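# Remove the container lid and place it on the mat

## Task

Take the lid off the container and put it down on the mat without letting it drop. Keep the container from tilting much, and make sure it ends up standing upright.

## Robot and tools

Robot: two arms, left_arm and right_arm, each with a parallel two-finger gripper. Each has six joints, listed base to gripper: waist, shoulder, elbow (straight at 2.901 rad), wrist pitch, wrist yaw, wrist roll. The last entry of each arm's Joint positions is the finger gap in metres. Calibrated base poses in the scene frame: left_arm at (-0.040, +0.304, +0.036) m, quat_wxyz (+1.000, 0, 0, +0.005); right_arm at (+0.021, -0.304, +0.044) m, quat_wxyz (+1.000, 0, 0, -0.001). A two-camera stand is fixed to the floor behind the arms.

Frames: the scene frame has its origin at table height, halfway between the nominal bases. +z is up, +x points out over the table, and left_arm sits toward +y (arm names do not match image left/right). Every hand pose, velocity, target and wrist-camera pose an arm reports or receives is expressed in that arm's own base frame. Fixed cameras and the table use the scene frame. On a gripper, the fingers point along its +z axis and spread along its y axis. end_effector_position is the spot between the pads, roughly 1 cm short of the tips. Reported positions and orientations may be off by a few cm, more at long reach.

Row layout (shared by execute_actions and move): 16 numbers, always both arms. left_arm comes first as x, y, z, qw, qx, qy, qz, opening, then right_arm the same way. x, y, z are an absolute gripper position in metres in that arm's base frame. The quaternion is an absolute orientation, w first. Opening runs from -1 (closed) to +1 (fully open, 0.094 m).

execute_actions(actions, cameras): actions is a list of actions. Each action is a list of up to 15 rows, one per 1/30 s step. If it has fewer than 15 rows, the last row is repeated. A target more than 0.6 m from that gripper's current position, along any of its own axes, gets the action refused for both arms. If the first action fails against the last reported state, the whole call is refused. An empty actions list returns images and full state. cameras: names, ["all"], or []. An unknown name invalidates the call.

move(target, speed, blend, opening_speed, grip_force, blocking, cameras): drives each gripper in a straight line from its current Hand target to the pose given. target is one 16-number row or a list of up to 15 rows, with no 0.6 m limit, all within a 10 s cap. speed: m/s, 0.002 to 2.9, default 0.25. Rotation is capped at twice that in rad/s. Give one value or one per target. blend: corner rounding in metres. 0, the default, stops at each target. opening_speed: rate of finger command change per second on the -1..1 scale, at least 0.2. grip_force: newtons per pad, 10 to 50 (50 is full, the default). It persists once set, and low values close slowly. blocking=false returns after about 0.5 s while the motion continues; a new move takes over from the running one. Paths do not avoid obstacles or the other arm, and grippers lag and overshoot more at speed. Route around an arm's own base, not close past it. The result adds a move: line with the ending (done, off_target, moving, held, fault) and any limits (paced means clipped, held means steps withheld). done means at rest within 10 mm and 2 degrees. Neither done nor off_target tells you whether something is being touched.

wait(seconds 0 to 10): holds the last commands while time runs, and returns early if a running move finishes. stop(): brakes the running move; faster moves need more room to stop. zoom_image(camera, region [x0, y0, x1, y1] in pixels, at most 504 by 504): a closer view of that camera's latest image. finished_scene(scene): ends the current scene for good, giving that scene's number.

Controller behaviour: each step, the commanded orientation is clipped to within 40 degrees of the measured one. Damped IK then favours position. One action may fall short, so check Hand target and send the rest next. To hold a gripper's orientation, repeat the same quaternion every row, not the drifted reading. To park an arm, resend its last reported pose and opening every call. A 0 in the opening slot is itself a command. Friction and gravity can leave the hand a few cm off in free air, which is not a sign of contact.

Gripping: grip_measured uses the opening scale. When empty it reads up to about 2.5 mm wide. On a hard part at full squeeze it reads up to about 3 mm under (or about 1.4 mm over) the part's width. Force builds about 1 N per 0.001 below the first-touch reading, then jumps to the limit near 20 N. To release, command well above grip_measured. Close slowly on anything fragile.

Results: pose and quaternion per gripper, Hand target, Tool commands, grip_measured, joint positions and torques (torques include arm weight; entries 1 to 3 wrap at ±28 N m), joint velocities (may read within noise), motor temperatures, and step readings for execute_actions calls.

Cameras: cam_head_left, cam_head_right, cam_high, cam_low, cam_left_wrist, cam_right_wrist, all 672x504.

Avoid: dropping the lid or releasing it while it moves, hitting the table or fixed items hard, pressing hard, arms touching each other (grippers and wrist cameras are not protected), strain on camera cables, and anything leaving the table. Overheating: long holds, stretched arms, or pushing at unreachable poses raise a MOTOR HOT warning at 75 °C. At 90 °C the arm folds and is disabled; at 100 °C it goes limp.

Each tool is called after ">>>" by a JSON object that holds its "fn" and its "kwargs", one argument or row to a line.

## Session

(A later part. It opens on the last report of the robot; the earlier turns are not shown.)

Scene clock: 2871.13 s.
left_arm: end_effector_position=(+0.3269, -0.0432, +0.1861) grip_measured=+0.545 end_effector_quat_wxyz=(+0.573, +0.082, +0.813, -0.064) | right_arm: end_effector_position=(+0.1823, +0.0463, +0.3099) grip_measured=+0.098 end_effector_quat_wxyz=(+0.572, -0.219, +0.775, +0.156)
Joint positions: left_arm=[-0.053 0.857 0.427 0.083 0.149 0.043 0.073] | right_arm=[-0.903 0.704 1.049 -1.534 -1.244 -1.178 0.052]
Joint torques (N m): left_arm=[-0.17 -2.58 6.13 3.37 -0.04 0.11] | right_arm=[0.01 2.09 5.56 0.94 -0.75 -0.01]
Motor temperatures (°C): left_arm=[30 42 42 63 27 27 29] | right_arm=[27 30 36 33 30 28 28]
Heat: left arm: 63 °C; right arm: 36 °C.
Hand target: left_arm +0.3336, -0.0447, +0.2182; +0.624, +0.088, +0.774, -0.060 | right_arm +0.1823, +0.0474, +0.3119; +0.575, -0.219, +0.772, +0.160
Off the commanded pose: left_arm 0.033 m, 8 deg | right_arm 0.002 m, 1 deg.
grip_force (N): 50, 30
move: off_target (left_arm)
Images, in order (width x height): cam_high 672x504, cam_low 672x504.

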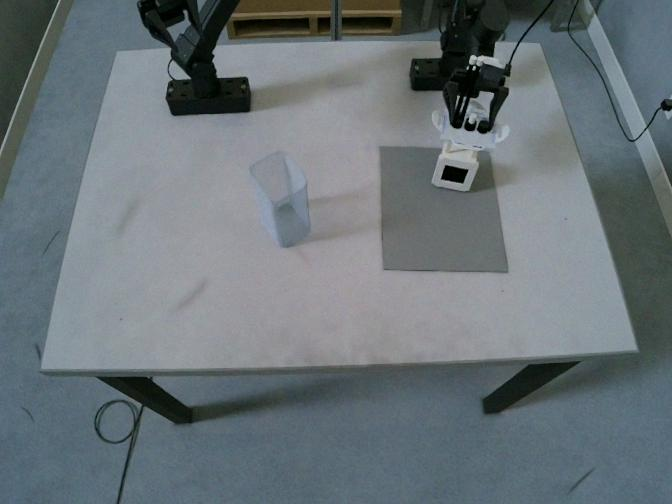

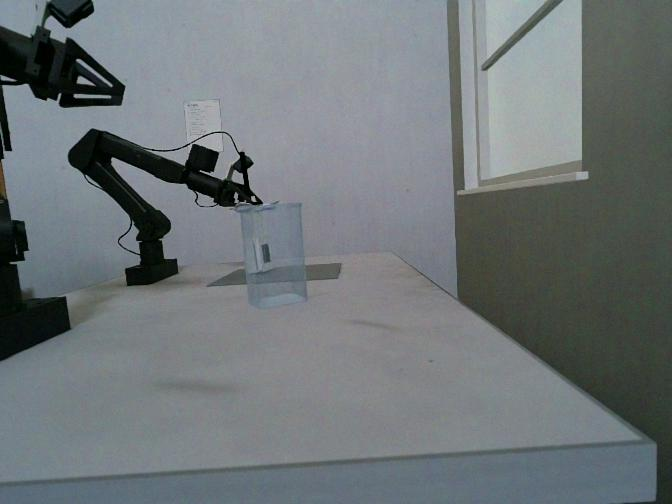

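>>> {"fn": "move", "kwargs": {
  "target": [
    [0.339,-0.045,0.209,0.6264,0.0879,0.7721,-0.0603,0.1,0.1824,0.0474,0.3119,0.575,-0.219,0.772,0.160,0.1]
  ],
  "speed": 0.02
}}

>>> {"fn": "move", "kwargs": {
  "target": [
    [0.339,-0.045,0.2,0.6264,0.0879,0.7721,-0.0603,0.1,0.1824,0.0474,0.3119,0.575,-0.219,0.772,0.160,0.1]
  ],
  "speed": 0.02,
  "cameras": ["cam_low","cam_high"]
}}

>>> {"fn": "zoom_image", "kwargs": {
  "camera": "cam_low",
  "region": [170, 110, 370, 310]
}}

>>> {"fn": "zoom_image", "kwargs": {
  "camera": "cam_high",
  "region": [370, 60, 540, 220]
}}

Scene clock: 2885.27 s.
left_arm: end_effector_position=(+0.3310, -0.0434, +0.1822) grip_measured=+0.545 end_effector_quat_wxyz=(+0.580, +0.083, +0.808, -0.063) | right_arm: end_effector_position=(+0.1823, +0.0463, +0.3099) grip_measured=+0.098 end_effector_quat_wxyz=(+0.572, -0.219, +0.775, +0.156)
Joint positions: left_arm=[-0.053 0.884 0.403 0.152 0.149 0.044 0.073] | right_arm=[-0.903 0.704 1.049 -1.534 -1.244 -1.178 0.052]
Joint torques (N m): left_arm=[-0.42 -2.78 6.08 3.36 -0.02 0.07] | right_arm=[-0.03 2.03 5.33 0.93 -0.73 -0.04]
Motor temperatures (°C): left_arm=[30 41 42 68 27 27 29] | right_arm=[27 30 36 33 30 28 28]
Heat: left arm: 68 °C; right arm: 36 °C.
Hand target: left_arm +0.3365, -0.0448, +0.2091; +0.624, +0.088, +0.774, -0.060 | right_arm +0.1823, +0.0474, +0.3119; +0.575, -0.219, +0.772, +0.160
Off the commanded pose: left_arm 0.028 m, 7 deg | right_arm 0.002 m, 1 deg.
grip_force (N): 50, 30
move: off_target (left_arm)

Scene clock: 2886.23 s.
left_arm: end_effector_position=(+0.3341, -0.0435, +0.1814) grip_measured=+0.545 end_effector_quat_wxyz=(+0.592, +0.083, +0.799, -0.063) | right_arm: end_effector_position=(+0.1823, +0.0463, +0.3099) grip_measured=+0.098 end_effector_quat_wxyz=(+0.572, -0.219, +0.775, +0.156)
Joint positions: left_arm=[-0.053 0.902 0.376 0.227 0.149 0.044 0.073] | right_arm=[-0.903 0.704 1.049 -1.534 -1.244 -1.178 0.052]
Joint torques (N m): left_arm=[-0.27 -2.43 5.87 3.15 0.03 0.08] | right_arm=[0.06 2 5.41 0.95 -0.76 -0.05]
Motor temperatures (°C): left_arm=[30 41 42 68 27 27 29] | right_arm=[27 30 36 33 30 28 28]
Heat: left arm: 68 °C; right arm: 36 °C.
Hand target: left_arm +0.3377, -0.0449, +0.2001; +0.625, +0.088, +0.773, -0.060 | right_arm +0.1823, +0.0474, +0.3119; +0.575, -0.219, +0.772, +0.160
Off the commanded pose: left_arm 0.019 m, 5 deg | right_arm 0.002 m, 1 deg.
grip_force (N): 50, 30
move: off_target (left_arm)
Images, in order (width x height): cam_high 672x504, cam_low 672x504.

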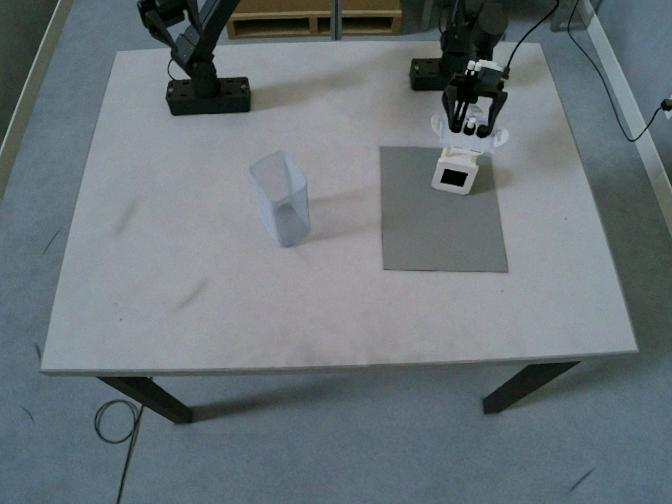

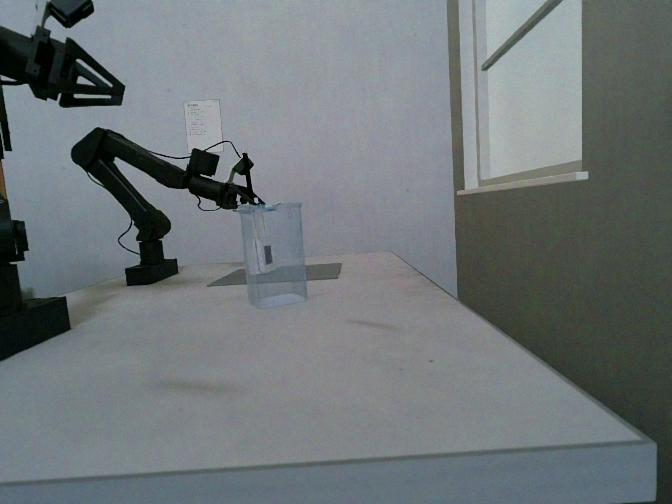

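Scaled by 2.520.

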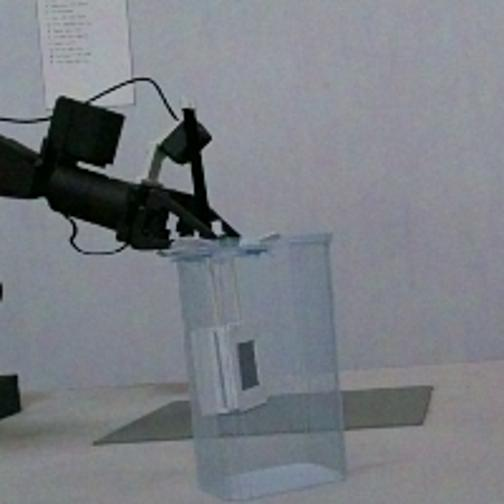

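Scaled by 2.965.

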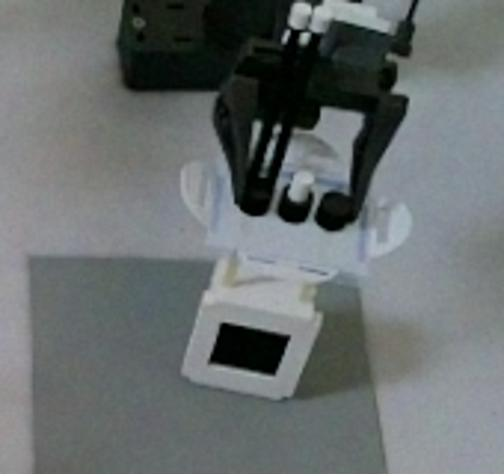

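>>> {"fn": "move", "kwargs": {
  "target": [
    [0.338,-0.0449,0.201,0.6264,0.0879,0.7721,-0.0603,0.72,0.1824,0.0474,0.3119,0.575,-0.219,0.772,0.160,0.1]
  ],
  "speed": 0.02,
  "opening_speed": 0.2,
  "cameras": ["cam_low","cam_high","cam_left_wrist"]
}}

>>> {"fn": "zoom_image", "kwargs": {
  "camera": "cam_low",
  "region": [170, 110, 370, 310]
}}

>>> {"fn": "zoom_image", "kwargs": {
  "camera": "cam_high",
  "region": [370, 60, 540, 220]
}}

Scene clock: 2914.70 s.
left_arm: end_effector_position=(+0.3388, -0.0441, +0.1989) grip_measured=+0.718 end_effector_quat_wxyz=(+0.621, +0.085, +0.777, -0.062) | right_arm: end_effector_position=(+0.1823, +0.0463, +0.3099) grip_measured=+0.098 end_effector_quat_wxyz=(+0.572, -0.219, +0.775, +0.156)
Joint positions: left_arm=[-0.053 0.902 0.376 0.3 0.151 0.044 0.081] | right_arm=[-0.903 0.704 1.049 -1.534 -1.244 -1.178 0.052]
Joint torques (N m): left_arm=[-0.36 -2.36 5.76 2.43 -0.04 0.08] | right_arm=[0.1 1.91 5.5 0.94 -0.75 0]
Motor temperatures (°C): left_arm=[30 40 42 63 27 27 29] | right_arm=[27 30 36 33 30 28 28]
Heat: left arm: 63 °C; right arm: 36 °C.
Hand target: left_arm +0.3380, -0.0449, +0.2010; +0.626, +0.088, +0.772, -0.060 | right_arm +0.1823, +0.0474, +0.3119; +0.575, -0.219, +0.772, +0.160
Off the commanded pose: left_arm 0.002 m, 1 deg | right_arm 0.002 m, 1 deg.
grip_force (N): 50, 30
move: done
Images, in order (width x height): cam_high 672x504, cam_low 672x504, cam_left_wrist 672x504.

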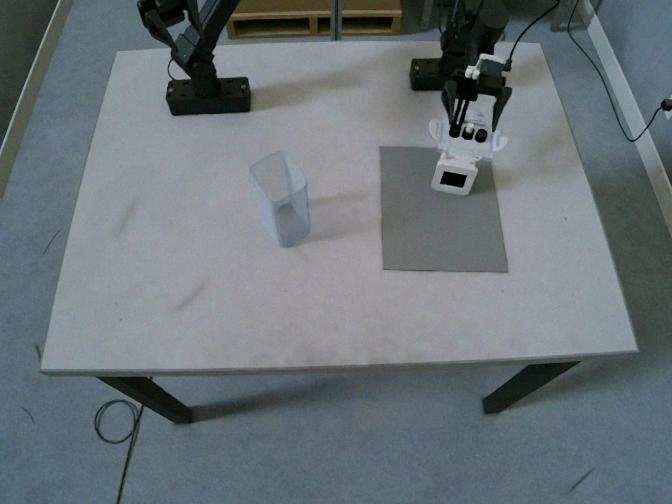

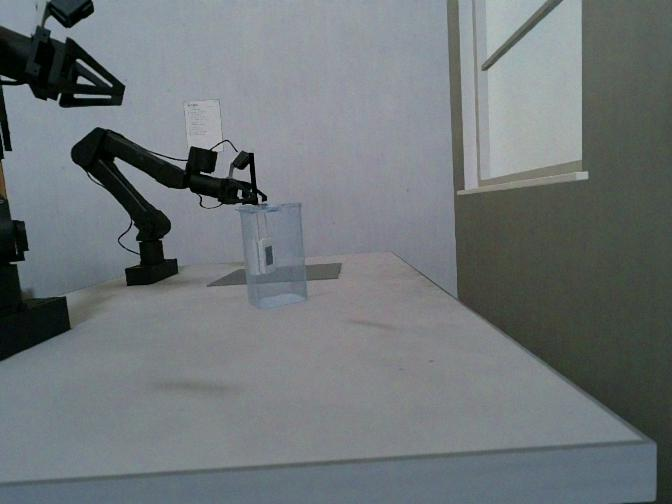

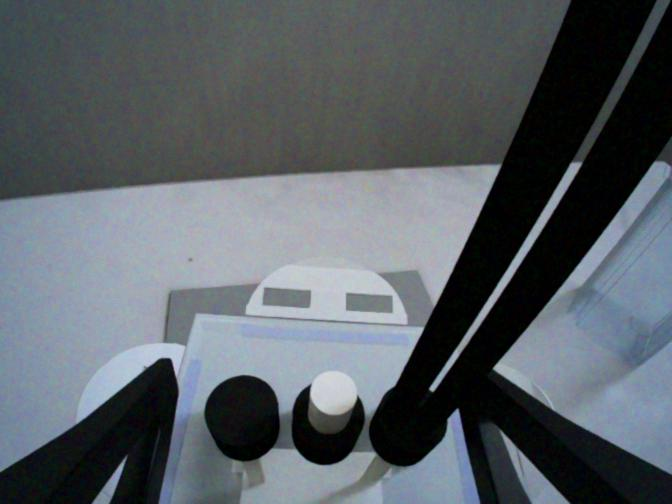

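Scaled by 2.520.

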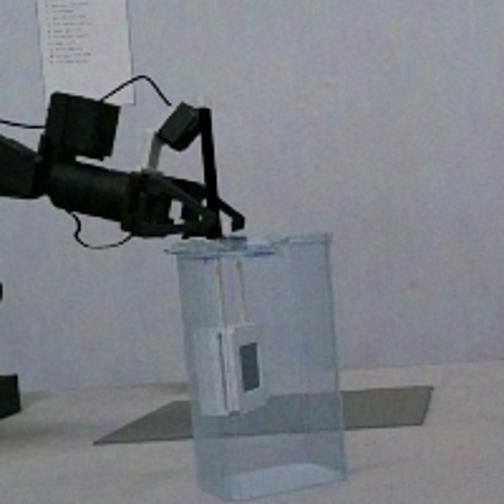

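Scaled by 2.965.

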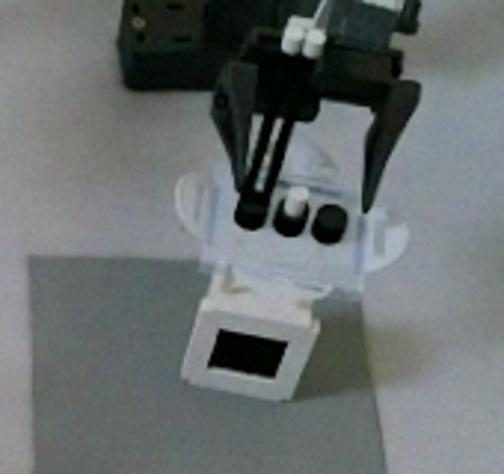

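>>> {"fn": "move", "kwargs": {
  "target": [
    [0.33,-0.0435,0.204,0.6264,0.0879,0.7721,-0.0603,0.72,0.1824,0.0474,0.3119,0.575,-0.219,0.772,0.160,0.1],
    [0.255,-0.0275,0.225,0.6264,0.0879,0.7721,-0.0603,0.72,0.1824,0.0474,0.3119,0.575,-0.219,0.772,0.160,0.1]
  ],
  "speed": [0.03,0.07],
  "blend": [0.004,0],
  "cameras": ["cam_low","cam_high","cam_left_wrist"]
}}

>>> {"fn": "zoom_image", "kwargs": {
  "camera": "cam_low",
  "region": [170, 110, 370, 310]
}}

>>> {"fn": "zoom_image", "kwargs": {
  "camera": "cam_high",
  "region": [370, 60, 540, 220]
}}

Scene clock: 2930.70 s.
left_arm: end_effector_position=(+0.2574, -0.0274, +0.2202) grip_measured=+0.718 end_effector_quat_wxyz=(+0.622, +0.084, +0.776, -0.063) | right_arm: end_effector_position=(+0.1823, +0.0463, +0.3099) grip_measured=+0.098 end_effector_quat_wxyz=(+0.572, -0.219, +0.775, +0.156)
Joint positions: left_arm=[0.092 0.361 0.376 -0.244 0.292 0.074 0.081] | right_arm=[-0.903 0.704 1.049 -1.534 -1.244 -1.178 0.052]
Joint torques (N m): left_arm=[0.42 0.54 6.75 2.07 0.08 0.09] | right_arm=[0.08 2 5.33 0.98 -0.73 0]
Motor temperatures (°C): left_arm=[30 39 42 59 27 27 29] | right_arm=[27 30 35 33 30 28 28]
Heat: left arm: 59 °C; right arm: 35 °C.
Hand target: left_arm +0.2551, -0.0275, +0.2250; +0.626, +0.088, +0.772, -0.060 | right_arm +0.1823, +0.0474, +0.3119; +0.575, -0.219, +0.772, +0.160
Off the commanded pose: left_arm 0.005 m, 1 deg | right_arm 0.002 m, 1 deg.
grip_force (N): 50, 30
move: done
Images, in order (width x height): cam_high 672x504, cam_low 672x504, cam_left_wrist 672x504.

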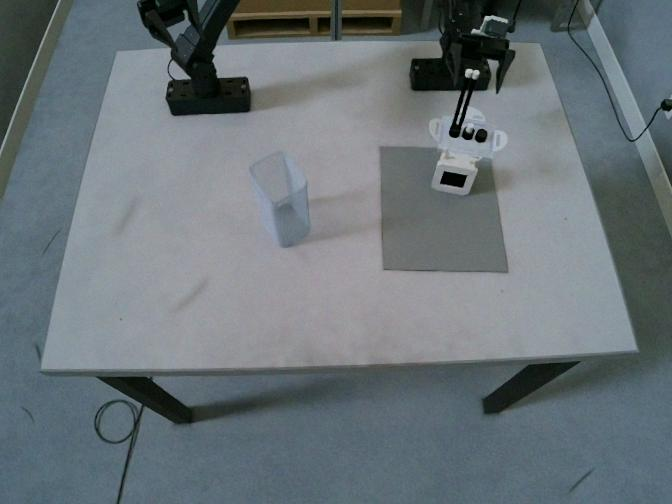

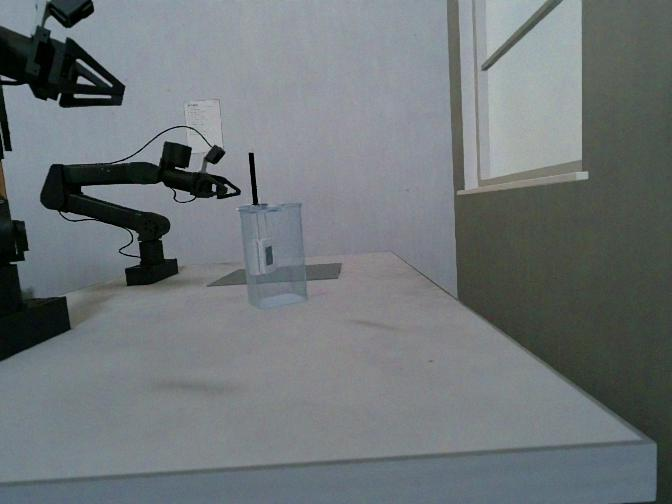

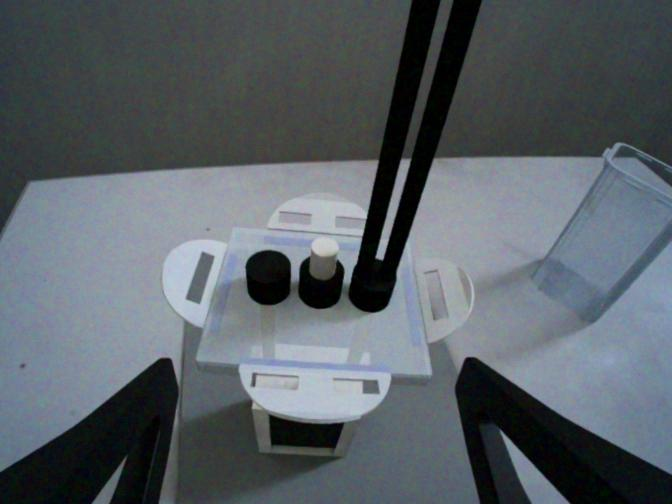

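Scaled by 2.520.

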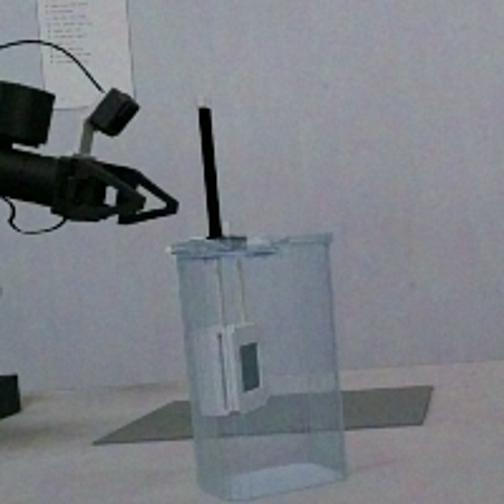

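Scaled by 2.965.

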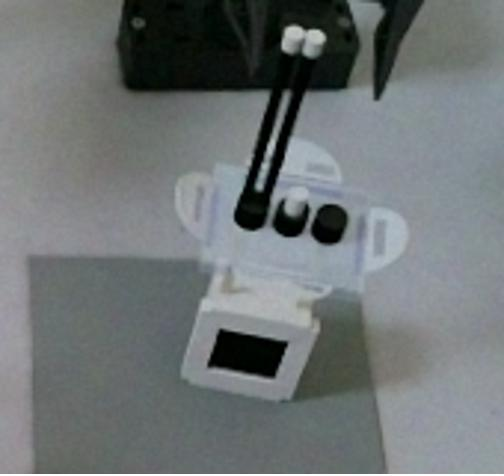

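>>> {"fn": "finished_scene", "kwargs": {
  "scene": 2
}}

The scene is finished: the task was done.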